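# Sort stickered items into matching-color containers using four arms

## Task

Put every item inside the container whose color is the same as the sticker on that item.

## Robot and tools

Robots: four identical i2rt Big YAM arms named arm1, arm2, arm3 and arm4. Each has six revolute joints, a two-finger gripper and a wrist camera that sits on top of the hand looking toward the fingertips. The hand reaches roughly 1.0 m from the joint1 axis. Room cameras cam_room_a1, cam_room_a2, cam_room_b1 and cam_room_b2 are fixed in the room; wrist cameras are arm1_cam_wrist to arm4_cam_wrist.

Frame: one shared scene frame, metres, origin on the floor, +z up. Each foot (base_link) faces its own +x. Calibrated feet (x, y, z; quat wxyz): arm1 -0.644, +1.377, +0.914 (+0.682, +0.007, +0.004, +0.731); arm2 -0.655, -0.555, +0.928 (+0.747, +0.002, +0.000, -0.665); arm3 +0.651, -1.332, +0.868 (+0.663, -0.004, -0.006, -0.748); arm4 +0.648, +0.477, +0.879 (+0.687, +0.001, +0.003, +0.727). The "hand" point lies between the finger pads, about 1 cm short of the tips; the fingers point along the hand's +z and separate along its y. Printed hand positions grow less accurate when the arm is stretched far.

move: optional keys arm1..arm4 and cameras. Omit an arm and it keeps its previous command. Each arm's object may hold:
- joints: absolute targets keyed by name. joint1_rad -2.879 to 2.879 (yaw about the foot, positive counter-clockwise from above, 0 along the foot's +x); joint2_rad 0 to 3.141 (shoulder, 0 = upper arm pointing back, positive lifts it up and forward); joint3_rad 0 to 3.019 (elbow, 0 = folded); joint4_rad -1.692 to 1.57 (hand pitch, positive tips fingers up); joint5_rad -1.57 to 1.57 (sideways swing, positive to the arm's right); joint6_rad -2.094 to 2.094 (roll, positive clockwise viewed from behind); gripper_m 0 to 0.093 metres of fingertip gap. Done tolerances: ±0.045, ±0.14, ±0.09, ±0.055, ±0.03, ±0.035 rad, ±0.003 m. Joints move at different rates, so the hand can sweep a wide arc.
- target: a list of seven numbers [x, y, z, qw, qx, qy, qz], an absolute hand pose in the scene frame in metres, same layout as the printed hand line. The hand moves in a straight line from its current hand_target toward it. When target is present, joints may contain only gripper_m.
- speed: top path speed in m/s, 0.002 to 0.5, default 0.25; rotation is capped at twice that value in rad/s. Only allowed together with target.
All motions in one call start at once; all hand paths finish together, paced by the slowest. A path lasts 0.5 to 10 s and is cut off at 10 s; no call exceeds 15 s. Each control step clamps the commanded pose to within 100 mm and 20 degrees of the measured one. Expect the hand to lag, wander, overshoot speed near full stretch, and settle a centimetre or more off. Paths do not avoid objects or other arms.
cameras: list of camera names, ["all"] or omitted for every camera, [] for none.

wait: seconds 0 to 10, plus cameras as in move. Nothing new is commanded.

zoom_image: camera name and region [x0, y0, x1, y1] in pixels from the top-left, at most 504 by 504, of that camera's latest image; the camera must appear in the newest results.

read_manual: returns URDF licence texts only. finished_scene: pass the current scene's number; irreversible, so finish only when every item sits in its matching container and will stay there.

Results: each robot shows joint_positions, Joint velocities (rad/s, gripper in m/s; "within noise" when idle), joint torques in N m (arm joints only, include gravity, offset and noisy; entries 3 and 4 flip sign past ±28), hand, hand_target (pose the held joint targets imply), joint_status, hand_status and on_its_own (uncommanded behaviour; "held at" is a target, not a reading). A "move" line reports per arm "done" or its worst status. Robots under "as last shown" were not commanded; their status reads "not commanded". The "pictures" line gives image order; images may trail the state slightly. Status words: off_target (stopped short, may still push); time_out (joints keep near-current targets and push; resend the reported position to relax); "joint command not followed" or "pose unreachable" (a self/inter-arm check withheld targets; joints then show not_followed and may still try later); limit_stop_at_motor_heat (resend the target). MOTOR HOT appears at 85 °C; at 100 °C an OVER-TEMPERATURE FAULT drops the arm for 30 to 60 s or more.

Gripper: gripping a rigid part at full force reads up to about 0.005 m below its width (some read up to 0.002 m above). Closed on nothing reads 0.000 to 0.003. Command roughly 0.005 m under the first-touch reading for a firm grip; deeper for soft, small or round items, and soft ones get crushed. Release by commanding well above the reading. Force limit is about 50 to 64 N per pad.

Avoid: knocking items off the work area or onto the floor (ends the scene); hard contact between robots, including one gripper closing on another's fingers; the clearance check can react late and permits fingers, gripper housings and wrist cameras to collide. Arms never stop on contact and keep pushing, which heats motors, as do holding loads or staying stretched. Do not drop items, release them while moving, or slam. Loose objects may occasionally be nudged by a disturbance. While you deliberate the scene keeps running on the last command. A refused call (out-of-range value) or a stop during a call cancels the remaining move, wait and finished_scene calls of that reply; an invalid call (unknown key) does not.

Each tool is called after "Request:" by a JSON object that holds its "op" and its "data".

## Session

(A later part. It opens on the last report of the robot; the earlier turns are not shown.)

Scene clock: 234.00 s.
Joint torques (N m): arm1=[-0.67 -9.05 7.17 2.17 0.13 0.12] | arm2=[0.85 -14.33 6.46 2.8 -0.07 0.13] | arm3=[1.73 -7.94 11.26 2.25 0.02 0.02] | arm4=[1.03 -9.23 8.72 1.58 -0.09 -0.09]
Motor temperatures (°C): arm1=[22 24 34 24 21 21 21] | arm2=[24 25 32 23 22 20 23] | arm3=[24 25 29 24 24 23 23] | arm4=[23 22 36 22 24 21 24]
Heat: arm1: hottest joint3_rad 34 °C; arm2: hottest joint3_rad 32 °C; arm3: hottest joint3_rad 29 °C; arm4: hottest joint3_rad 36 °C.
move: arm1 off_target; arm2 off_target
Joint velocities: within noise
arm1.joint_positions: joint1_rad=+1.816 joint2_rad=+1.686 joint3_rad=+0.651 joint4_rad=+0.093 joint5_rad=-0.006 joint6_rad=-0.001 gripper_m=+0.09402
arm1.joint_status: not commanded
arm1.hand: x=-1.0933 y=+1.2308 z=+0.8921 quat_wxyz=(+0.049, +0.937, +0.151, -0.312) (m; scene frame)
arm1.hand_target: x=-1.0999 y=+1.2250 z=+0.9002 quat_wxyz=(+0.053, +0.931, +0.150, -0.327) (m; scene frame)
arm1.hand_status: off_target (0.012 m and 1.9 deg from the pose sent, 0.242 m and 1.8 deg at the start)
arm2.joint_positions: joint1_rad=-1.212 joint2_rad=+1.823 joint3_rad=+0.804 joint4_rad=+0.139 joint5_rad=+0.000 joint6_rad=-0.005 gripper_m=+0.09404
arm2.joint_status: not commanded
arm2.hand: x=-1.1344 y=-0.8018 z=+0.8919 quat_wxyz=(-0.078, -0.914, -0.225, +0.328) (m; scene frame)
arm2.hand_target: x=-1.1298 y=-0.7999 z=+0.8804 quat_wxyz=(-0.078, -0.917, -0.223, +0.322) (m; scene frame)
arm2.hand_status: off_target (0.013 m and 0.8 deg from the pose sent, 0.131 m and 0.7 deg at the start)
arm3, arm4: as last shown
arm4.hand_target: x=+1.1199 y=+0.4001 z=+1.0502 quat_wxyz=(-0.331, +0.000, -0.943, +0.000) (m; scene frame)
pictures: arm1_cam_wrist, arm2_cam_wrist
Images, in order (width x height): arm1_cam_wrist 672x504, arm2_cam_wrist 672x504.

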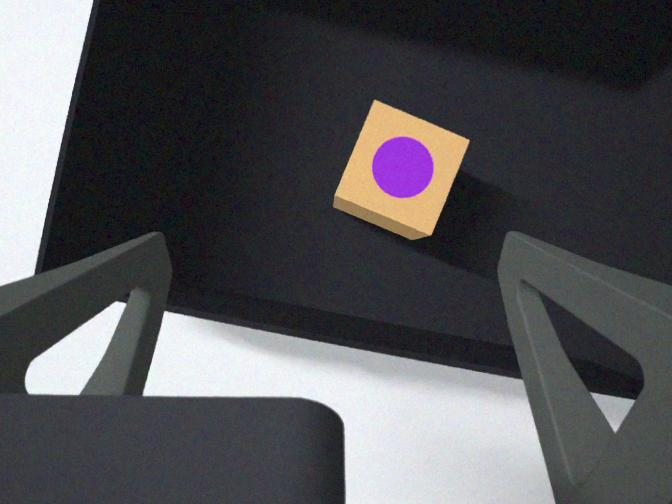

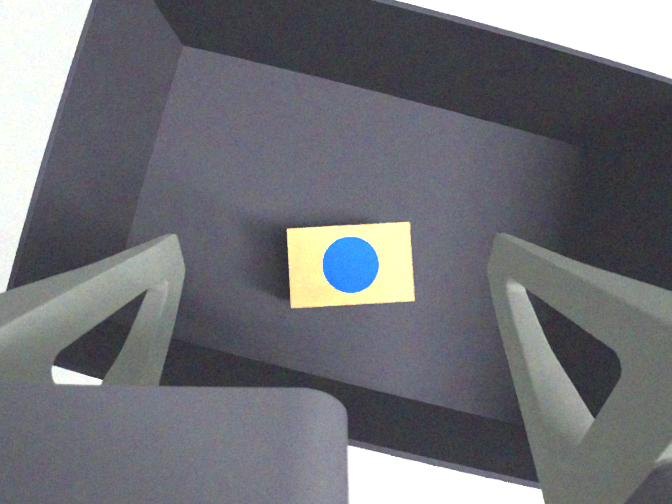

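Request:
{"op": "move", "data": {"arm1": {"target": [-1.10, 1.225, 0.90, 0.0527, 0.9315, 0.150, -0.3272]}, "arm2": {"target": [-1.158, -0.747, 0.88, 0.0782, 0.9169, 0.2227, -0.3221]}, "cameras": ["arm2_cam_wrist", "arm1_cam_wrist"]}}

Scene clock: 280.27 s.
Joint torques (N m): arm1=[-1.08 -9.7 6.93 2.17 0.11 0.11] | arm2=[1.55 -13.74 7.65 2.29 -0.23 -0.07] | arm3=[1.73 -7.77 11.28 2.21 0.02 0.02] | arm4=[0.79 -9.47 8.77 1.57 -0.1 -0.13]
Motor temperatures (°C): arm1=[22 25 31 24 21 21 21] | arm2=[24 25 29 23 22 20 23] | arm3=[24 25 30 24 24 23 23] | arm4=[23 22 35 22 24 21 24]
Heat: arm1: hottest joint3_rad 31 °C; arm2: hottest joint3_rad 29 °C; arm3: hottest joint3_rad 30 °C; arm4: hottest joint3_rad 35 °C.
move: arm1 off_target; arm2 off_target
Joint velocities: within noise
arm1.joint_positions: joint1_rad=+1.816 joint2_rad=+1.686 joint3_rad=+0.651 joint4_rad=+0.093 joint5_rad=-0.006 joint6_rad=-0.001 gripper_m=+0.09402
arm1.joint_status: not commanded
arm1.hand: x=-1.0933 y=+1.2308 z=+0.8921 quat_wxyz=(+0.049, +0.937, +0.151, -0.312) (m; scene frame)
arm1.hand_target: x=-1.1000 y=+1.2250 z=+0.9002 quat_wxyz=(+0.053, +0.931, +0.150, -0.327) (m; scene frame)
arm1.hand_status: off_target (0.012 m and 1.9 deg from the pose sent, 0.012 m and 1.9 deg at the start)
arm2.joint_positions: joint1_rad=-1.360 joint2_rad=+1.823 joint3_rad=+0.804 joint4_rad=+0.140 joint5_rad=-0.086 joint6_rad=-0.093 gripper_m=+0.09404
arm2.joint_status: not commanded
arm2.hand: x=-1.1605 y=-0.7422 z=+0.8925 quat_wxyz=(-0.079, -0.917, -0.211, +0.330) (m; scene frame)
arm2.hand_target: x=-1.1576 y=-0.7469 z=+0.8804 quat_wxyz=(-0.078, -0.917, -0.223, +0.322) (m; scene frame)
arm2.hand_status: off_target (0.014 m and 1.6 deg from the pose sent, 0.061 m and 0.8 deg at the start)
arm3, arm4: as last shown
pictures: arm1_cam_wrist, arm2_cam_wrist
Images, in order (width x height): arm1_cam_wrist 672x504, arm2_cam_wrist 672x504.

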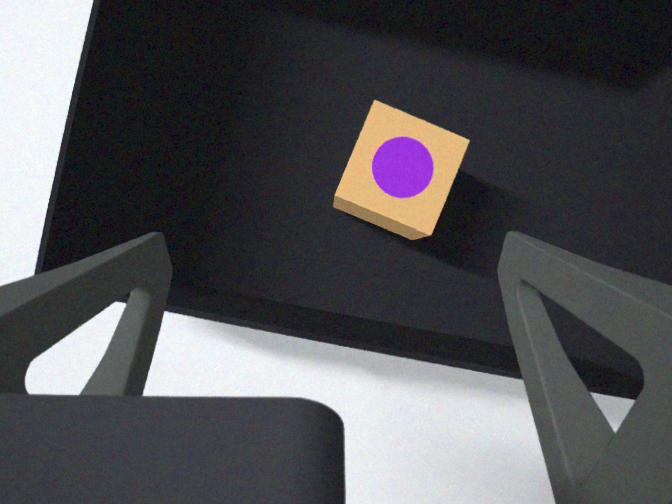

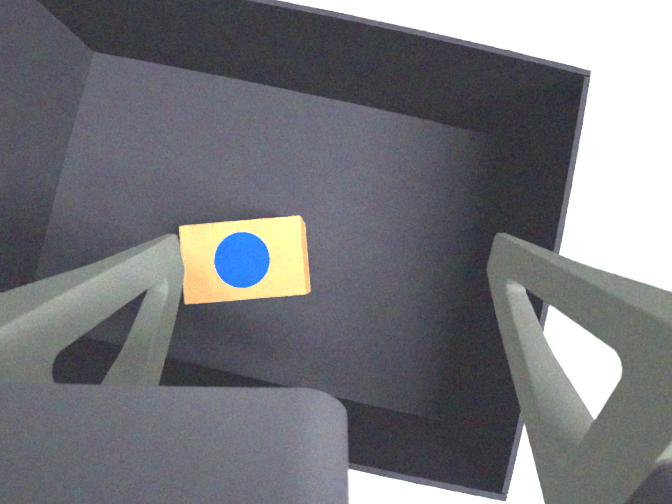

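Request:
{"op": "move", "data": {"arm1": {"joints": {"joint1_rad": 1.747, "joint2_rad": 1.8535, "joint3_rad": 1.323, "joint4_rad": -1.04, "joint5_rad": 0, "joint6_rad": 0.321, "gripper_m": 0.085}}, "arm2": {"joints": {"joint1_rad": -1.228, "joint2_rad": 1.908, "joint3_rad": 1.364, "joint4_rad": -1.026, "joint5_rad": 0, "joint6_rad": 1.489, "gripper_m": 0.075}}, "cameras": ["arm1_cam_wrist", "arm2_cam_wrist"]}}

Scene clock: 344.23 s.
Joint torques (N m): arm1=[-1.61 -14.56 11.95 0.16 0.06 0.13] | arm2=[0.15 -18.96 11.81 0.08 0.23 0.2] | arm3=[1.73 -7.88 11.29 2.21 0.01 0.03] | arm4=[0.85 -9.05 8.72 1.58 -0.1 -0.09]
Motor temperatures (°C): arm1=[22 25 30 24 21 21 21] | arm2=[24 25 29 23 22 20 23] | arm3=[24 25 31 24 24 23 23] | arm4=[23 22 35 22 24 21 24]
Heat: arm1: hottest joint3_rad 30 °C; arm2: hottest joint3_rad 29 °C; arm3: hottest joint3_rad 31 °C; arm4: hottest joint3_rad 35 °C.
move: arm1 done; arm2 done
Joint velocities: within noise
arm1.joint_positions: joint1_rad=+1.746 joint2_rad=+1.863 joint3_rad=+1.286 joint4_rad=-1.029 joint5_rad=-0.001 joint6_rad=+0.313 gripper_m=+0.08506
arm1.joint_status: all done
arm1.hand: x=-1.1358 y=+1.2552 z=+0.9410 quat_wxyz=(-0.006, +0.999, -0.035, +0.009) (m; scene frame)
arm1.hand_target: x=-1.1496 y=+1.2511 z=+0.9574 quat_wxyz=(-0.001, +0.999, -0.038, -0.008) (m; scene frame)
arm1.hand_status: not commanded
arm2.joint_positions: joint1_rad=-1.221 joint2_rad=+1.899 joint3_rad=+1.333 joint4_rad=-1.015 joint5_rad=-0.003 joint6_rad=+1.475 gripper_m=+0.07511
arm2.joint_status: all done
arm2.hand: x=-1.1267 y=-0.7932 z=+0.9427 quat_wxyz=(+0.005, -0.876, +0.483, -0.004) (m; scene frame)
arm2.hand_target: x=-1.1376 y=-0.7937 z=+0.9482 quat_wxyz=(+0.002, -0.870, +0.492, +0.000) (m; scene frame)
arm2.hand_status: not commanded
arm3, arm4: as last shown
pictures: arm1_cam_wrist, arm2_cam_wrist
Images, in order (width x height): arm1_cam_wrist 672x504, arm2_cam_wrist 672x504.

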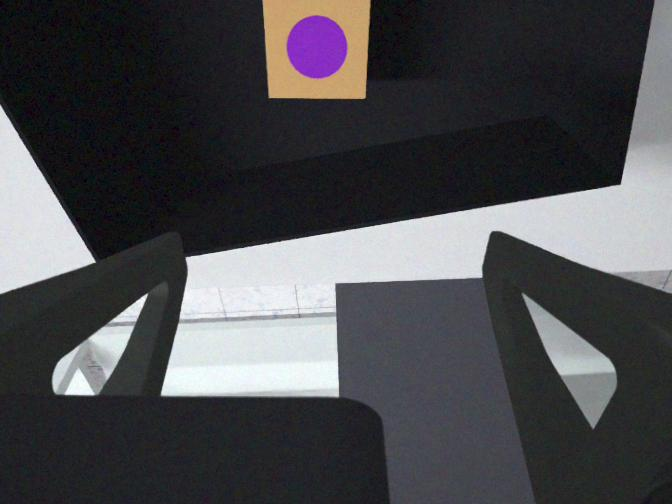

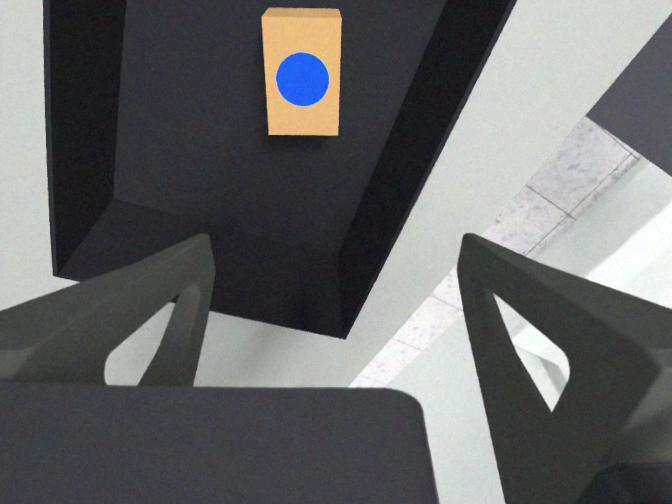

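Request:
{"op": "move", "data": {"arm1": {"target": [-1.164, 1.245, 0.825, 0, -0.9993, 0.0375, 0], "speed": 0.1}, "arm2": {"target": [-1.149, -0.802, 0.816, 0, -0.8699, 0.4932, 0], "speed": 0.1}, "cameras": ["arm1_cam_wrist", "arm2_cam_wrist"]}}

Scene clock: 373.77 s.
Joint torques (N m): arm1=[-1.61 -15.21 8.77 0.79 0.02 0.14] | arm2=[0.5 -18.9 8.94 1.14 0.12 0.21] | arm3=[1.73 -7.88 11.26 2.21 0.02 0.01] | arm4=[0.73 -9.41 8.75 1.44 -0.1 -0.1]
Motor temperatures (°C): arm1=[21 26 31 23 21 21 21] | arm2=[24 26 30 22 22 20 23] | arm3=[24 25 31 24 24 23 23] | arm4=[23 22 35 22 24 21 24]
Heat: arm1: hottest joint3_rad 31 °C; arm2: hottest joint3_rad 30 °C; arm3: hottest joint3_rad 31 °C; arm4: hottest joint3_rad 35 °C.
move: arm1 off_target; arm2 off_target
Joint velocities: within noise
arm1.joint_positions: joint1_rad=+1.746 joint2_rad=+2.096 joint3_rad=+1.286 joint4_rad=-0.800 joint5_rad=-0.005 joint6_rad=+0.316 gripper_m=+0.08506
arm1.joint_status: not commanded
arm1.hand: x=-1.1537 y=+1.2508 z=+0.8235 quat_wxyz=(-0.004, +0.999, -0.036, +0.012) (m; scene frame)
arm1.hand_target: x=-1.1637 y=+1.2451 z=+0.8251 quat_wxyz=(+0.000, +0.999, -0.037, +0.000) (m; scene frame)
arm1.hand_status: off_target (0.012 m and 1.4 deg from the pose sent, 0.120 m and 1.2 deg at the start)
arm2.joint_positions: joint1_rad=-1.221 joint2_rad=+2.121 joint3_rad=+1.333 joint4_rad=-0.778 joint5_rad=-0.003 joint6_rad=+1.481 gripper_m=+0.07511
arm2.joint_status: not commanded
arm2.hand: x=-1.1445 y=-0.8019 z=+0.8274 quat_wxyz=(-0.001, -0.874, +0.486, +0.000) (m; scene frame)
arm2.hand_target: x=-1.1487 y=-0.8019 z=+0.8163 quat_wxyz=(+0.000, -0.870, +0.493, +0.000) (m; scene frame)
arm2.hand_status: off_target (0.012 m and 1.0 deg from the pose sent, 0.129 m and 1.6 deg at the start)
arm3, arm4: as last shown
pictures: arm1_cam_wrist, arm2_cam_wrist
Images, in order (width x height): arm1_cam_wrist 672x504, arm2_cam_wrist 672x504.

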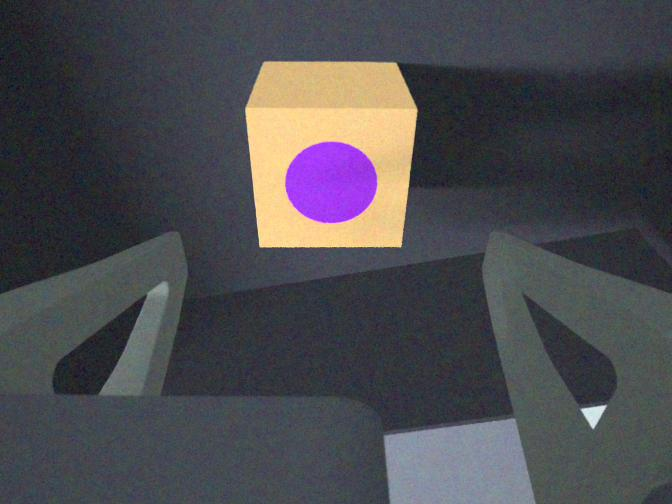

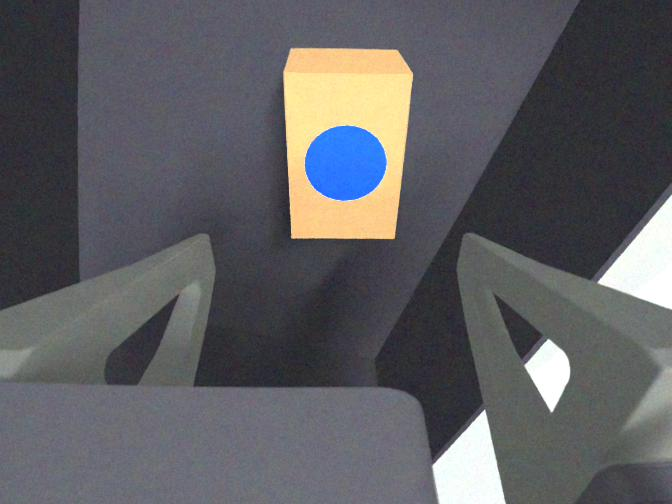

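Request:
{"op": "move", "data": {"arm1": {"target": [-1.162, 1.243, 0.757, 0, -0.9993, 0.0375, 0], "speed": 0.08}, "arm2": {"target": [-1.149, -0.802, 0.748, 0, -0.8699, 0.4932, 0], "speed": 0.08}, "cameras": ["arm1_cam_wrist", "arm2_cam_wrist"]}}

Scene clock: 386.80 s.
Joint torques (N m): arm1=[-1.03 -15.85 7.8 0.99 -0.01 0.09] | arm2=[0.56 -19.02 9.01 1.09 0.12 0.21] | arm3=[1.73 -7.88 11.26 2.24 0.02 0.02] | arm4=[0.85 -9.41 8.65 1.68 -0.1 -0.11]
Motor temperatures (°C): arm1=[21 26 31 23 21 21 21] | arm2=[24 27 30 22 22 20 23] | arm3=[24 25 31 24 24 23 23] | arm4=[23 22 35 22 24 21 24]
Heat: arm1: hottest joint3_rad 31 °C; arm2: hottest joint3_rad 30 °C; arm3: hottest joint3_rad 31 °C; arm4: hottest joint3_rad 35 °C.
move: arm1 off_target; arm2 off_target
Joint velocities: within noise
arm1.joint_positions: joint1_rad=+1.746 joint2_rad=+2.223 joint3_rad=+1.286 joint4_rad=-0.668 joint5_rad=-0.005 joint6_rad=+0.321 gripper_m=+0.08506
arm1.joint_status: not commanded
arm1.hand: x=-1.1541 y=+1.2512 z=+0.7585 quat_wxyz=(-0.003, +0.999, -0.039, +0.009) (m; scene frame)
arm1.hand_target: x=-1.1617 y=+1.2431 z=+0.7571 quat_wxyz=(+0.000, +0.999, -0.037, +0.000) (m; scene frame)
arm1.hand_status: off_target (0.011 m and 1.1 deg from the pose sent, 0.068 m and 1.4 deg at the start)
arm2.joint_positions: joint1_rad=-1.221 joint2_rad=+2.253 joint3_rad=+1.333 joint4_rad=-0.657 joint5_rad=-0.003 joint6_rad=+1.482 gripper_m=+0.07511
arm2.joint_status: not commanded
arm2.hand: x=-1.1399 y=-0.7994 z=+0.7583 quat_wxyz=(+0.004, -0.874, +0.486, -0.003) (m; scene frame)
arm2.hand_target: x=-1.1485 y=-0.8018 z=+0.7482 quat_wxyz=(+0.000, -0.870, +0.493, +0.000) (m; scene frame)
arm2.hand_status: off_target (0.014 m and 1.1 deg from the pose sent, 0.079 m and 1.0 deg at the start)
arm3.joint_positions: joint1_rad=+1.681 joint2_rad=+1.008 joint3_rad=+1.181 joint4_rad=-0.817 joint5_rad=+0.000 joint6_rad=-0.007 gripper_m=+0.09402
arm3.joint_status: not commanded
arm3.hand: x=+1.1005 y=-1.3311 z=+1.2732 quat_wxyz=(-0.448, +0.001, -0.894, +0.010) (m; scene frame)
arm3.hand_target: x=+1.1021 y=-1.3270 z=+1.2911 quat_wxyz=(-0.467, +0.002, -0.884, +0.006) (m; scene frame)
arm3.hand_status: not commanded
arm4: as last shown
pictures: arm1_cam_wrist, arm2_cam_wrist
Images, in order (width x height): arm1_cam_wrist 672x504, arm2_cam_wrist 672x504.

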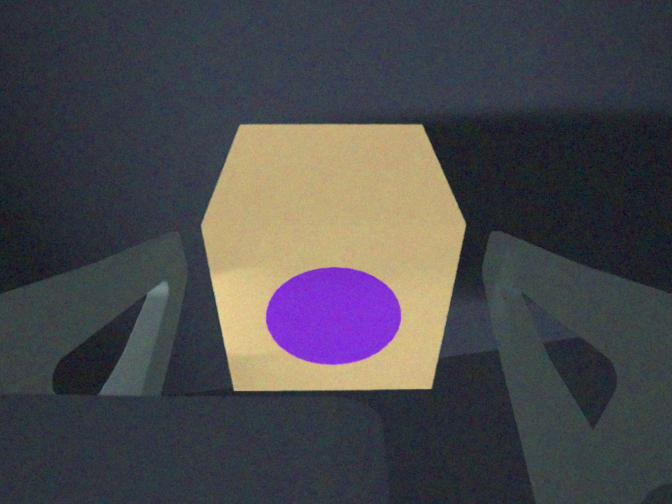

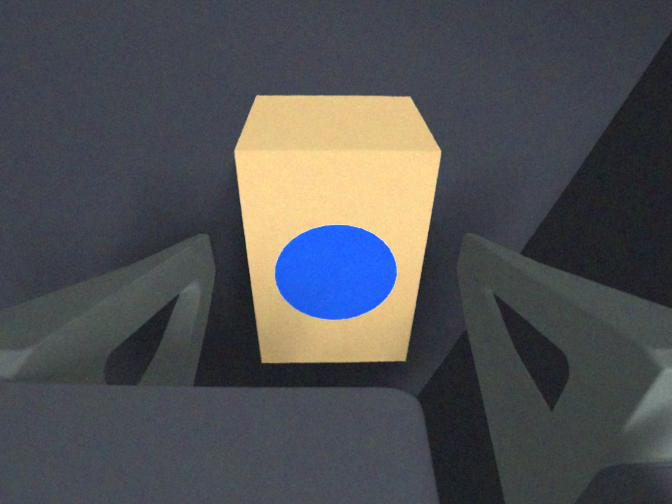

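Request:
{"op": "move", "data": {"arm1": {"target": [-1.1536, 1.2424, 0.741, 0, -0.9993, 0.0375, 0], "speed": 0.05}, "arm2": {"target": [-1.149, -0.802, 0.738, 0, -0.8699, 0.4932, 0], "speed": 0.05}, "cameras": ["arm1_cam_wrist", "arm2_cam_wrist"]}}

Scene clock: 399.03 s.
Joint torques (N m): arm1=[-0.79 -14.92 5.91 0.95 -0.02 0.09] | arm2=[0.5 -18.55 9.22 1.1 0.12 0.21] | arm3=[1.67 -7.71 11.28 2.22 0.02 0.01] | arm4=[1.03 -9.35 8.7 1.51 -0.11 -0.07]
Motor temperatures (°C): arm1=[21 27 30 23 21 21 21] | arm2=[24 27 29 22 22 20 23] | arm3=[24 25 31 24 24 23 23] | arm4=[23 22 35 22 24 21 24]
Heat: arm1: hottest joint3_rad 30 °C; arm2: hottest joint3_rad 29 °C; arm3: hottest joint3_rad 31 °C; arm4: hottest joint3_rad 35 °C.
move: arm1 done; arm2 off_target
Joint velocities: within noise
arm1.joint_positions: joint1_rad=+1.751 joint2_rad=+2.239 joint3_rad=+1.281 joint4_rad=-0.625 joint5_rad=-0.005 joint6_rad=+0.326 gripper_m=+0.08506
arm1.joint_status: not commanded
arm1.hand: x=-1.1566 y=+1.2477 z=+0.7492 quat_wxyz=(+0.000, +0.999, -0.039, -0.001) (m; scene frame)
arm1.hand_target: x=-1.1536 y=+1.2425 z=+0.7412 quat_wxyz=(+0.000, +0.999, -0.037, +0.000) (m; scene frame)
arm1.hand_status: done (0.010 m and 0.2 deg from the pose sent, 0.020 m and 1.1 deg at the start)
arm2.joint_positions: joint1_rad=-1.221 joint2_rad=+2.269 joint3_rad=+1.333 joint4_rad=-0.641 joint5_rad=-0.003 joint6_rad=+1.482 gripper_m=+0.07511
arm2.joint_status: not commanded
arm2.hand: x=-1.1390 y=-0.7990 z=+0.7499 quat_wxyz=(+0.004, -0.874, +0.486, -0.003) (m; scene frame)
arm2.hand_target: x=-1.1484 y=-0.8018 z=+0.7383 quat_wxyz=(+0.000, -0.870, +0.493, +0.000) (m; scene frame)
arm2.hand_status: off_target (0.016 m and 1.1 deg from the pose sent, 0.022 m and 1.1 deg at the start)
arm3, arm4: as last shown
pictures: arm1_cam_wrist, arm2_cam_wrist
Images, in order (width x height): arm1_cam_wrist 672x504, arm2_cam_wrist 672x504.

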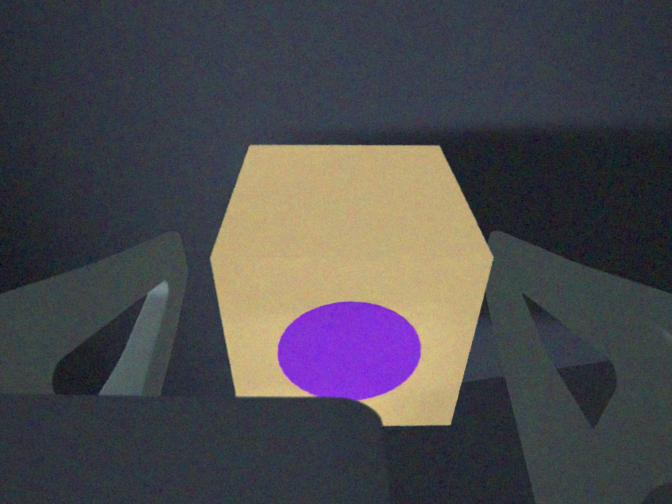

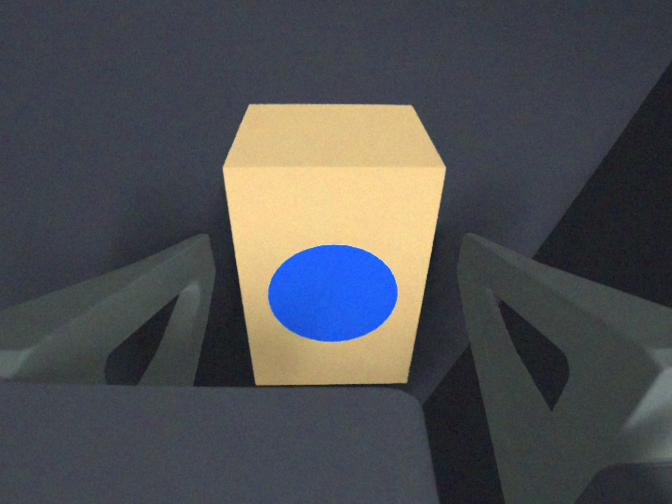

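Request:
{"op": "move", "data": {"arm1": {"target": [-1.139, 1.248, 0.737, 0, -0.9993, 0.0375, 0], "speed": 0.05}, "arm2": {"joints": {"gripper_m": 0.04}}, "cameras": ["arm1_cam_wrist", "arm2_cam_wrist"]}}

Scene clock: 405.67 s.
Joint torques (N m): arm1=[-1.2 -15.79 5.37 1.02 -0.01 0.07] | arm2=[0.5 -18.55 9.21 1.07 0.11 0.2] | arm3=[1.67 -7.88 11.29 2.24 0.02 0.02] | arm4=[0.62 -9.17 8.73 1.55 -0.1 -0.08]
Motor temperatures (°C): arm1=[21 26 30 23 21 21 21] | arm2=[24 27 29 22 22 20 23] | arm3=[24 25 31 24 24 23 23] | arm4=[23 22 35 22 24 21 24]
Heat: arm1: hottest joint3_rad 30 °C; arm2: hottest joint3_rad 29 °C; arm3: hottest joint3_rad 31 °C; arm4: hottest joint3_rad 35 °C.
move: arm1 done; arm2 off_target
Joint velocities: within noise
arm1.joint_positions: joint1_rad=+1.751 joint2_rad=+2.239 joint3_rad=+1.229 joint4_rad=-0.587 joint5_rad=-0.005 joint6_rad=+0.327 gripper_m=+0.08506
arm1.joint_status: not commanded
arm1.hand: x=-1.1375 y=+1.2526 z=+0.7380 quat_wxyz=(-0.002, +0.999, -0.039, +0.005) (m; scene frame)
arm1.hand_target: x=-1.1391 y=+1.2480 z=+0.7371 quat_wxyz=(+0.000, +0.999, -0.037, +0.000) (m; scene frame)
arm1.hand_status: done (0.005 m and 0.7 deg from the pose sent, 0.021 m and 0.2 deg at the start)
arm2.joint_positions: joint1_rad=-1.221 joint2_rad=+2.269 joint3_rad=+1.333 joint4_rad=-0.640 joint5_rad=-0.003 joint6_rad=+1.482 gripper_m=+0.04399
arm2.joint_status: gripper_m off_target (ended at +0.04402, target +0.04000)
arm2.hand: x=-1.1393 y=-0.7991 z=+0.7499 quat_wxyz=(+0.003, -0.874, +0.486, -0.002) (m; scene frame)
arm2.hand_target: x=-1.1484 y=-0.8018 z=+0.7383 quat_wxyz=(+0.000, -0.870, +0.493, +0.000) (m; scene frame)
arm2.hand_status: not commanded
arm3, arm4: as last shown
pictures: arm1_cam_wrist, arm2_cam_wrist
Images, in order (width x height): arm1_cam_wrist 672x504, arm2_cam_wrist 672x504.

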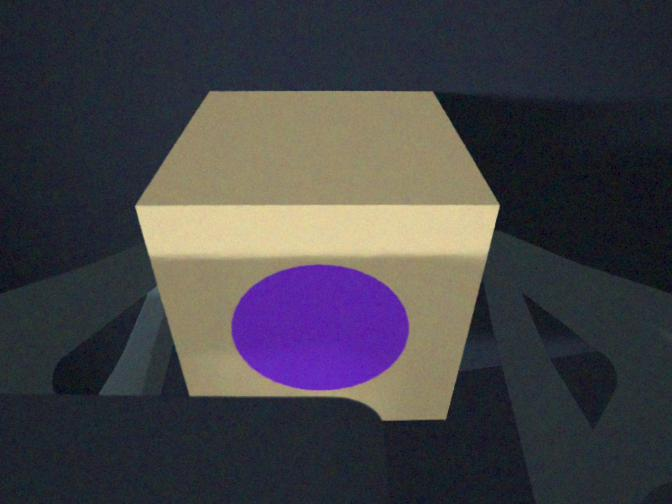

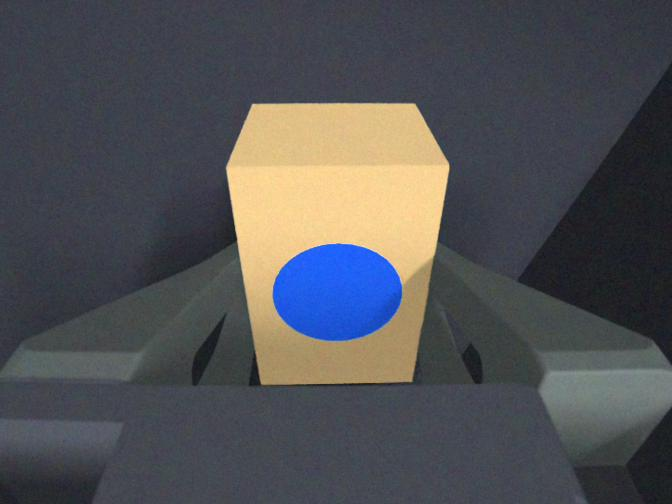

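Request:
{"op": "move", "data": {"arm1": {"joints": {"gripper_m": 0.05}}, "arm2": {"joints": {"gripper_m": 0.037}}, "cameras": ["arm1_cam_wrist"]}}

Scene clock: 408.90 s.
Joint torques (N m): arm1=[-1.14 -15.79 5.46 0.99 0.01 0.07] | arm2=[0.62 -18.61 9.25 1.1 0.12 0.2] | arm3=[1.85 -7.88 11.26 2.24 0.03 0.01] | arm4=[0.67 -9.52 8.73 1.63 -0.11 -0.12]
Motor temperatures (°C): arm1=[21 26 30 23 21 21 21] | arm2=[24 27 29 22 22 20 23] | arm3=[24 25 31 24 24 23 23] | arm4=[23 22 35 22 24 21 24]
Heat: arm1: hottest joint3_rad 30 °C; arm2: hottest joint3_rad 29 °C; arm3: hottest joint3_rad 31 °C; arm4: hottest joint3_rad 35 °C.
move: arm1 off_target; arm2 off_target
Joint velocities: within noise
arm1.joint_positions: joint1_rad=+1.751 joint2_rad=+2.239 joint3_rad=+1.229 joint4_rad=-0.587 joint5_rad=-0.006 joint6_rad=+0.327 gripper_m=+0.05306
arm1.joint_status: gripper_m off_target (ended at +0.05309, target +0.05000)
arm1.hand: x=-1.1375 y=+1.2524 z=+0.7380 quat_wxyz=(-0.002, +0.999, -0.039, +0.005) (m; scene frame)
arm1.hand_target: x=-1.1391 y=+1.2480 z=+0.7371 quat_wxyz=(+0.000, +0.999, -0.037, +0.000) (m; scene frame)
arm1.hand_status: not commanded
arm2.joint_positions: joint1_rad=-1.221 joint2_rad=+2.269 joint3_rad=+1.333 joint4_rad=-0.640 joint5_rad=-0.003 joint6_rad=+1.482 gripper_m=+0.04399
arm2.joint_status: gripper_m off_target (ended at +0.04399, target +0.03700)
arm2.hand: x=-1.1393 y=-0.7991 z=+0.7499 quat_wxyz=(+0.003, -0.874, +0.486, -0.002) (m; scene frame)
arm2.hand_target: x=-1.1484 y=-0.8018 z=+0.7383 quat_wxyz=(+0.000, -0.870, +0.493, +0.000) (m; scene frame)
arm2.hand_status: not commanded
arm3: as last shown
arm4.joint_positions: joint1_rad=-1.840 joint2_rad=+1.254 joint3_rad=+0.871 joint4_rad=-0.522 joint5_rad=-0.132 joint6_rad=-0.149 gripper_m=+0.09403
arm4.joint_status: not commanded
arm4.hand: x=+1.1163 y=+0.3994 z=+1.0535 quat_wxyz=(-0.330, -0.008, -0.944, -0.001) (m; scene frame)
arm4.hand_target: x=+1.1199 y=+0.4001 z=+1.0502 quat_wxyz=(-0.331, +0.000, -0.943, +0.000) (m; scene frame)
arm4.hand_status: not commanded
pictures: arm1_cam_wrist
Images, in order (width x height): arm1_cam_wrist 672x504.

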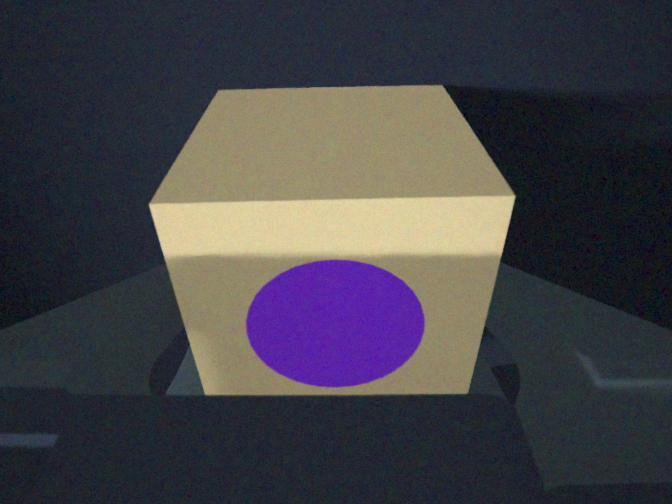

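Request:
{"op": "move", "data": {"arm1": {"target": [-1.05, 1.27, 1.10, 0, -0.9993, 0.0375, 0], "speed": 0.15}, "arm2": {"target": [-1.06, -0.76, 1.10, 0, -0.8699, 0.4932, 0], "speed": 0.15}, "cameras": ["arm1_cam_wrist", "arm2_cam_wrist", "cam_room_b1", "cam_room_b2"]}}

Scene clock: 415.87 s.
Joint torques (N m): arm1=[-0.85 -9.7 14.68 -0.05 0.06 0.01] | arm2=[0.91 -15.68 14.74 -0.01 0.11 0.2] | arm3=[1.79 -7.77 11.26 2.21 0.02 0.02] | arm4=[1.14 -9.35 8.77 1.59 -0.09 -0.09]
Motor temperatures (°C): arm1=[21 26 30 23 21 21 21] | arm2=[24 27 30 22 22 20 23] | arm3=[24 25 31 24 24 23 23] | arm4=[23 22 35 22 24 21 24]
Heat: arm1: hottest joint3_rad 30 °C; arm2: hottest joint3_rad 30 °C; arm3: hottest joint3_rad 31 °C; arm4: hottest joint3_rad 35 °C.
move: arm1 off_target; arm2 off_target
Joint velocities: within noise
arm1.joint_positions: joint1_rad=+1.751 joint2_rad=+1.487 joint3_rad=+1.189 joint4_rad=-1.341 joint5_rad=-0.006 joint6_rad=+0.327 gripper_m=+0.05306
arm1.joint_status: not commanded
arm1.hand: x=-1.0348 y=+1.2763 z=+1.0759 quat_wxyz=(-0.008, +0.999, -0.039, +0.026) (m; scene frame)
arm1.hand_target: x=-1.0488 y=+1.2703 z=+1.0999 quat_wxyz=(+0.000, +0.999, -0.037, +0.000) (m; scene frame)
arm1.hand_status: off_target (0.029 m and 3.1 deg from the pose sent, 0.373 m and 0.7 deg at the start)
arm2.joint_positions: joint1_rad=-1.221 joint2_rad=+1.551 joint3_rad=+1.252 joint4_rad=-1.312 joint5_rad=-0.003 joint6_rad=+1.485 gripper_m=+0.04399
arm2.joint_status: not commanded
arm2.hand: x=-1.0457 y=-0.7526 z=+1.0792 quat_wxyz=(+0.018, -0.873, +0.487, -0.012) (m; scene frame)
arm2.hand_target: x=-1.0591 y=-0.7596 z=+1.1000 quat_wxyz=(+0.000, -0.870, +0.493, +0.000) (m; scene frame)
arm2.hand_status: off_target (0.026 m and 2.6 deg from the pose sent, 0.361 m and 1.0 deg at the start)
arm3, arm4: as last shown
pictures: arm1_cam_wrist, arm2_cam_wrist, cam_room_b1, cam_room_b2
Images, in order (width x height): arm1_cam_wrist 672x504, arm2_cam_wrist 672x504, cam_room_b1 672x504, cam_room_b2 672x504.

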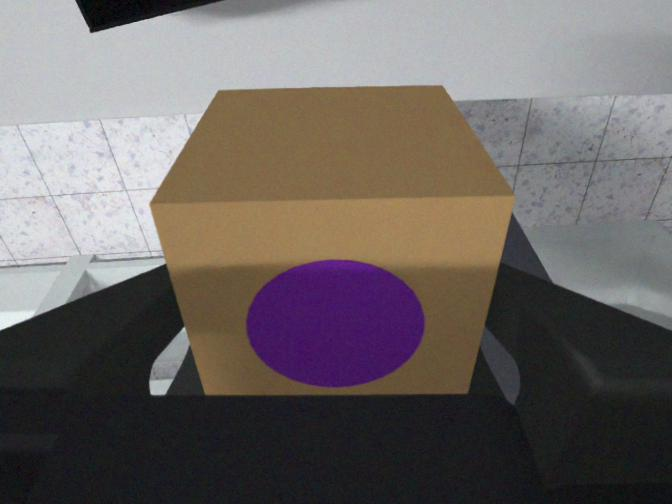

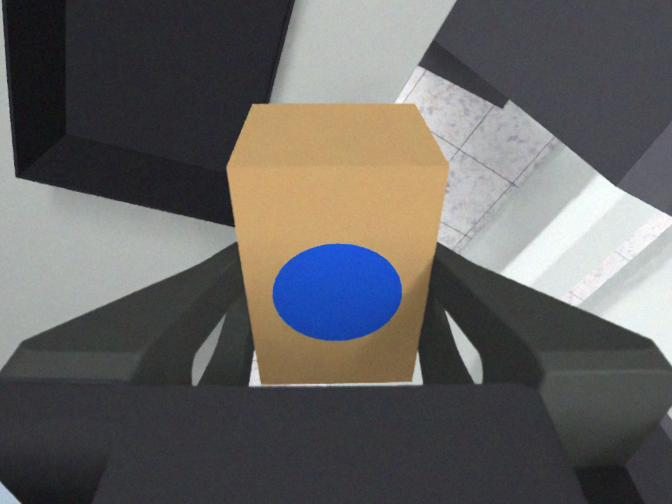

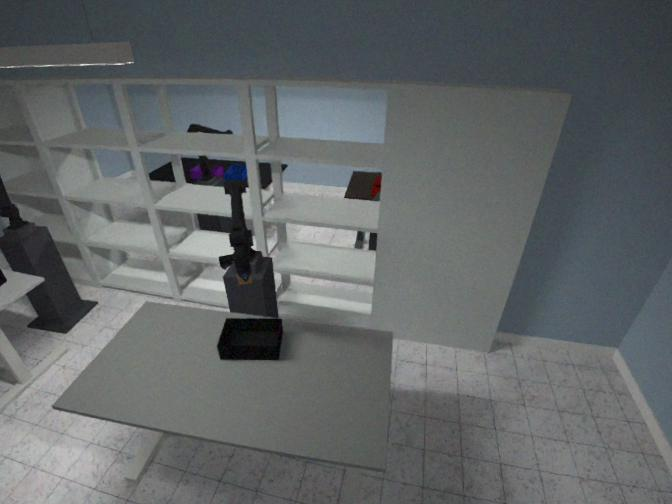

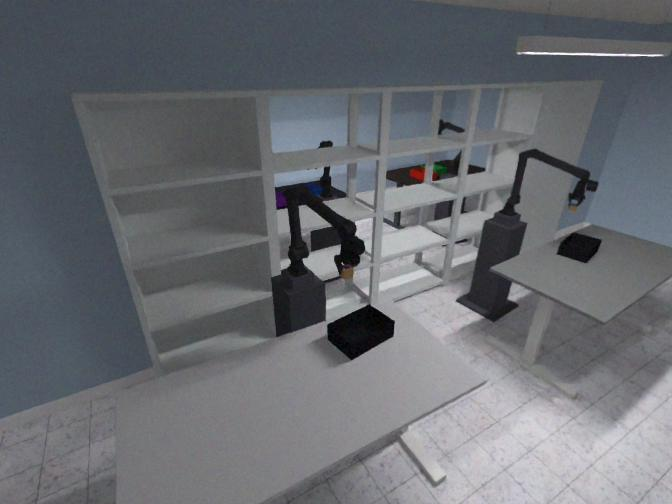

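Request:
{"op": "move", "data": {"arm1": {"joints": {"joint2_rad": 0.7, "joint3_rad": 1.2, "joint4_rad": -1.55}}, "arm2": {"joints": {"joint2_rad": 0.7, "joint3_rad": 1.2, "joint4_rad": -1.55}}, "arm4": {"joints": {"joint2_rad": 0.7, "joint3_rad": 1.2, "joint4_rad": -1.0, "joint5_rad": 0, "joint6_rad": 0}}, "cameras": []}}

Request:
{"op": "move", "data": {"arm1": {"joints": {"joint1_rad": -2.306, "joint6_rad": 0}}, "arm2": {"joints": {"joint1_rad": 2.189, "joint6_rad": 0}}, "arm4": {"joints": {"joint1_rad": 2.129}}}}

Scene clock: 431.90 s.
Joint torques (N m): arm1=[-1.14 2.96 11.17 1.02 0.04 0.06] | arm2=[0.79 -1.14 10.63 1.37 0.1 0.16] | arm3=[1.85 -7.82 11.26 2.19 0.02 0.01] | arm4=[0.5 -1.61 8.84 1.06 0.22 0.2]
Motor temperatures (°C): arm1=[21 26 33 23 21 21 22] | arm2=[24 27 34 22 22 20 24] | arm3=[24 25 31 24 24 23 23] | arm4=[23 22 35 22 24 21 24]
Heat: arm1: hottest joint3_rad 33 °C; arm2: hottest joint3_rad 34 °C; arm3: hottest joint3_rad 31 °C; arm4: hottest joint3_rad 35 °C.
move: arm1 done; arm2 done; arm4 done
Joint velocities: within noise
arm1.joint_positions: joint1_rad=+1.751 joint2_rad=+0.693 joint3_rad=+1.187 joint4_rad=-1.543 joint5_rad=-0.006 joint6_rad=+0.327 gripper_m=+0.05306
arm1.joint_status: all done
arm1.hand: x=-0.8630 y=+1.3184 z=+1.3102 quat_wxyz=(+0.075, +0.964, -0.036, -0.254) (m; scene frame)
arm1.hand_target: x=-0.8634 y=+1.3170 z=+1.3138 quat_wxyz=(+0.076, +0.964, -0.034, -0.254) (m; scene frame)
arm1.hand_status: not commanded
arm2.joint_positions: joint1_rad=-1.221 joint2_rad=+0.697 joint3_rad=+1.201 joint4_rad=-1.541 joint5_rad=-0.003 joint6_rad=+1.485 gripper_m=+0.04397
arm2.joint_status: all done
arm2.hand: x=-0.8651 y=-0.6621 z=+1.3258 quat_wxyz=(-0.217, -0.843, +0.470, +0.147) (m; scene frame)
arm2.hand_target: x=-0.8642 y=-0.6617 z=+1.3237 quat_wxyz=(-0.213, -0.841, +0.476, +0.142) (m; scene frame)
arm2.hand_status: not commanded
arm3: as last shown
arm4.joint_positions: joint1_rad=-1.840 joint2_rad=+0.702 joint3_rad=+1.200 joint4_rad=-0.988 joint5_rad=-0.003 joint6_rad=-0.014 gripper_m=+0.09404
arm4.joint_status: all done
arm4.hand: x=+0.9718 y=+0.4096 z=+1.3717 quat_wxyz=(-0.510, -0.083, -0.854, +0.059) (m; scene frame)
arm4.hand_target: x=+0.9700 y=+0.4100 z=+1.3693 quat_wxyz=(-0.505, -0.090, -0.856, +0.055) (m; scene frame)
arm4.hand_status: not commanded
pictures: none
No camera images: "cameras" was empty.

Scene clock: 434.57 s.
Joint torques (N m): arm1=[-2.84 1.14 11.34 1.01 -0.03 -0.03] | arm2=[1.14 -1.26 10.69 1.47 0.11 -0.05] | arm3=[1.79 -7.82 11.28 2.18 0.03 0.01] | arm4=[1.26 -1.32 8.77 1.01 0.18 0.13]
Motor temperatures (°C): arm1=[21 26 33 23 21 21 22] | arm2=[24 27 34 22 22 20 24] | arm3=[24 25 31 24 24 23 23] | arm4=[23 22 35 22 24 21 24]
Heat: arm1: hottest joint3_rad 33 °C; arm2: hottest joint3_rad 34 °C; arm3: hottest joint3_rad 31 °C; arm4: hottest joint3_rad 35 °C.
move: arm1 done; arm2 done; arm4 done
Joint velocities: within noise
arm1.joint_positions: joint1_rad=-2.299 joint2_rad=+0.702 joint3_rad=+1.187 joint4_rad=-1.543 joint5_rad=-0.005 joint6_rad=+0.007 gripper_m=+0.05311
arm1.joint_status: all done
arm1.hand: x=-0.4517 y=+1.2326 z=+1.3017 quat_wxyz=(-0.234, -0.316, -0.916, +0.080) (m; scene frame)
arm1.hand_target: x=-0.4536 y=+1.2325 z=+1.3072 quat_wxyz=(-0.237, -0.315, -0.915, +0.083) (m; scene frame)
arm1.hand_status: not commanded
arm2.joint_positions: joint1_rad=+2.184 joint2_rad=+0.698 joint3_rad=+1.201 joint4_rad=-1.541 joint5_rad=-0.005 joint6_rad=+0.013 gripper_m=+0.04398
arm2.joint_status: all done
arm2.hand: x=-0.4812 y=-0.3997 z=+1.3271 quat_wxyz=(-0.246, +0.339, -0.903, -0.099) (m; scene frame)
arm2.hand_target: x=-0.4826 y=-0.4001 z=+1.3252 quat_wxyz=(-0.241, +0.347, -0.901, -0.095) (m; scene frame)
arm2.hand_status: not commanded
arm3: as last shown
arm4.joint_positions: joint1_rad=+2.126 joint2_rad=+0.703 joint3_rad=+1.200 joint4_rad=-0.988 joint5_rad=-0.003 joint6_rad=-0.011 gripper_m=+0.09407
arm4.joint_status: all done
arm4.hand: x=+0.3806 y=+0.2900 z=+1.3747 quat_wxyz=(+0.154, +0.815, +0.263, -0.493) (m; scene frame)
arm4.hand_target: x=+0.3827 y=+0.2909 z=+1.3726 quat_wxyz=(+0.155, +0.818, +0.260, -0.489) (m; scene frame)
arm4.hand_status: not commanded
pictures: arm1_cam_wrist, arm2_cam_wrist, arm3_cam_wrist, arm4_cam_wrist, cam_room_a1, cam_room_a2, cam_room_b1, cam_room_b2
Images, in order (width x height): arm1_cam_wrist 672x504, arm2_cam_wrist 672x504, arm3_cam_wrist 672x504, arm4_cam_wrist 672x504, cam_room_a1 672x504, cam_room_a2 672x504, cam_room_b1 672x504, cam_room_b2 672x504.

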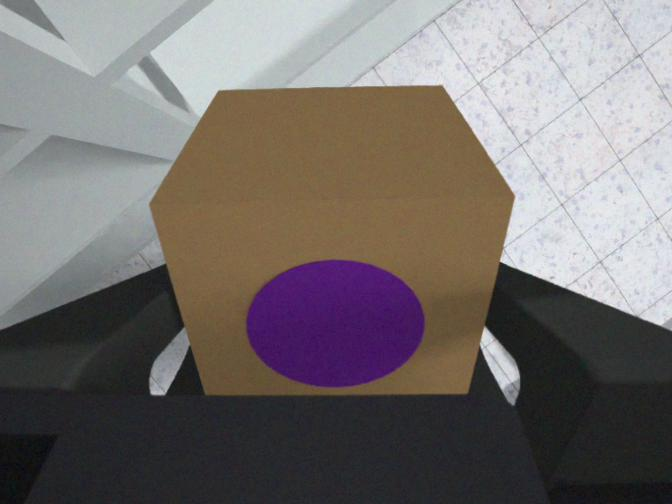

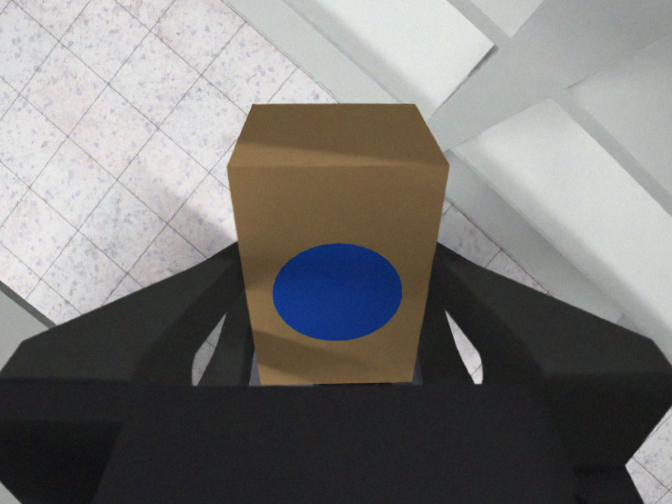

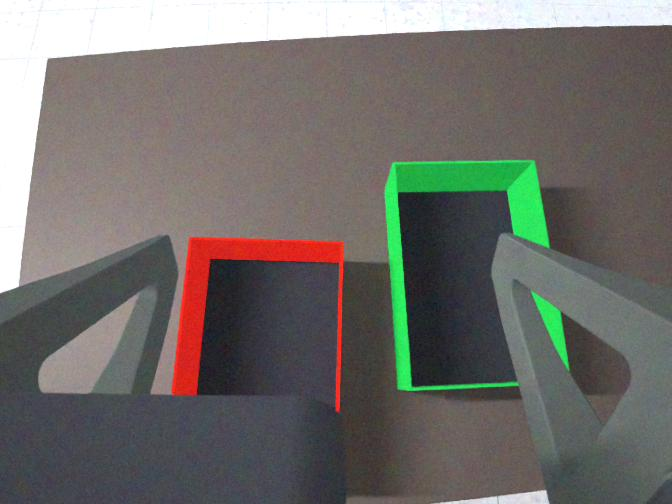

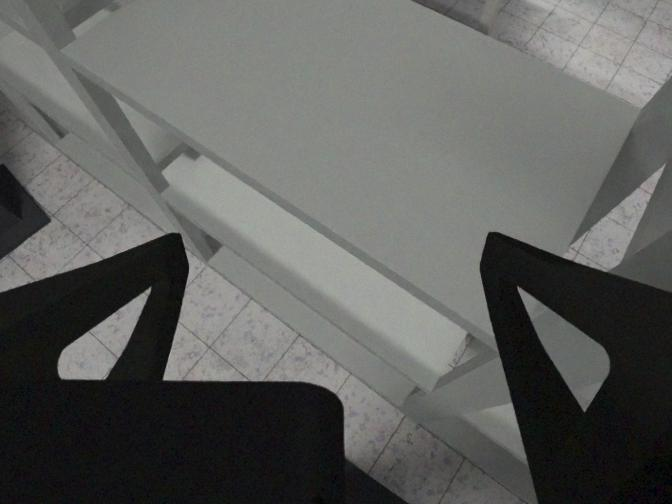

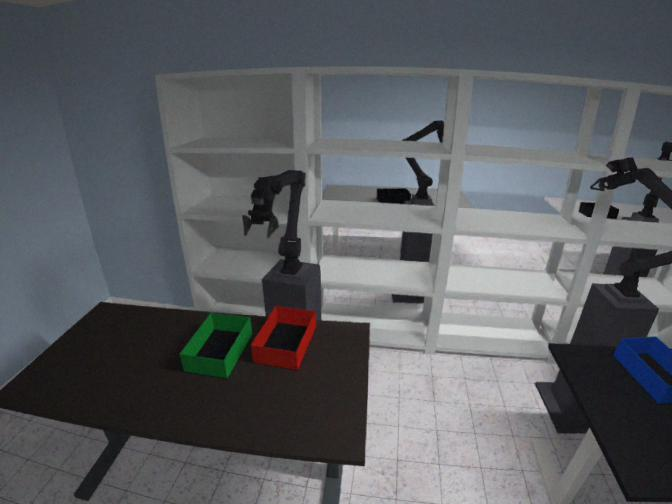

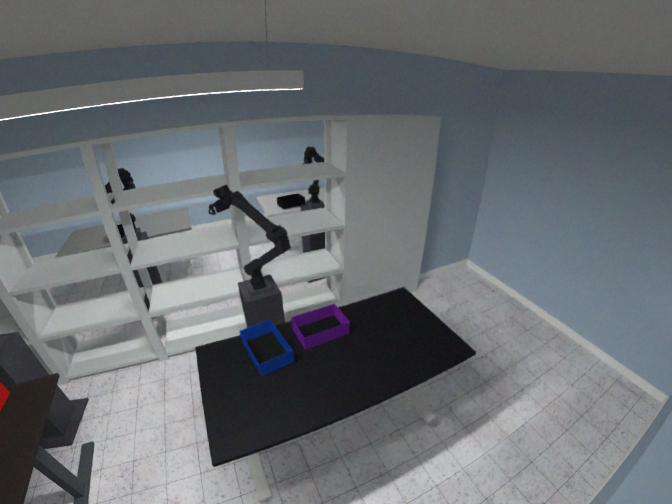

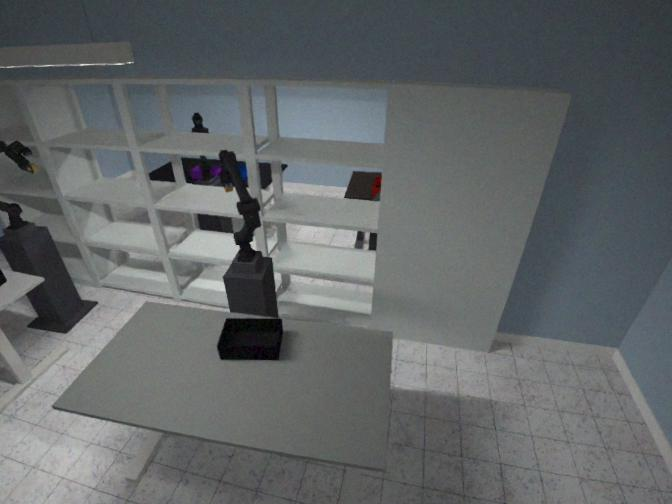

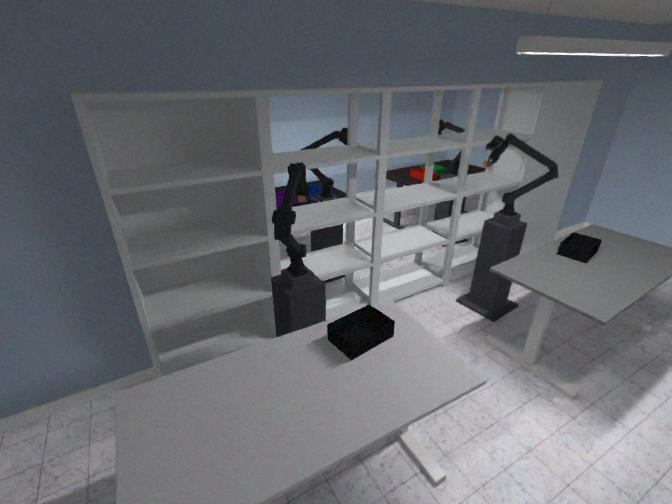

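Request:
{"op": "zoom_image", "data": {"camera": "arm4_cam_wrist", "region": [0, 0, 504, 378]}}

Request:
{"op": "zoom_image", "data": {"camera": "arm4_cam_wrist", "region": [336, 0, 672, 252]}}

Scaled by 1.000.

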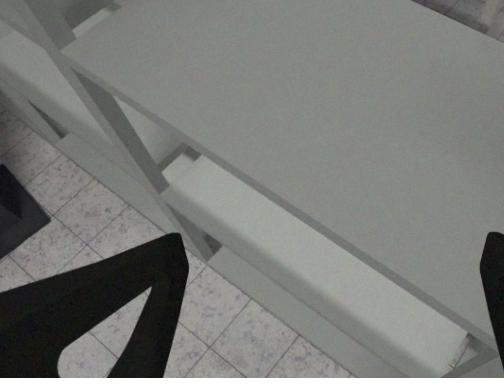

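Scaled by 1.500.

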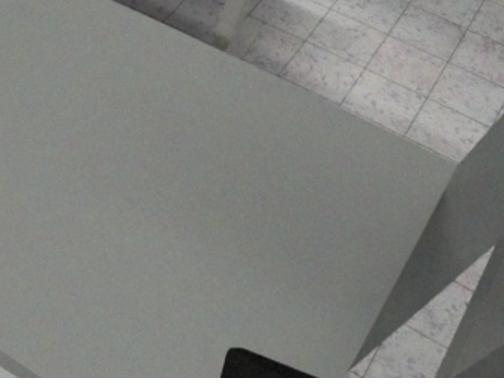

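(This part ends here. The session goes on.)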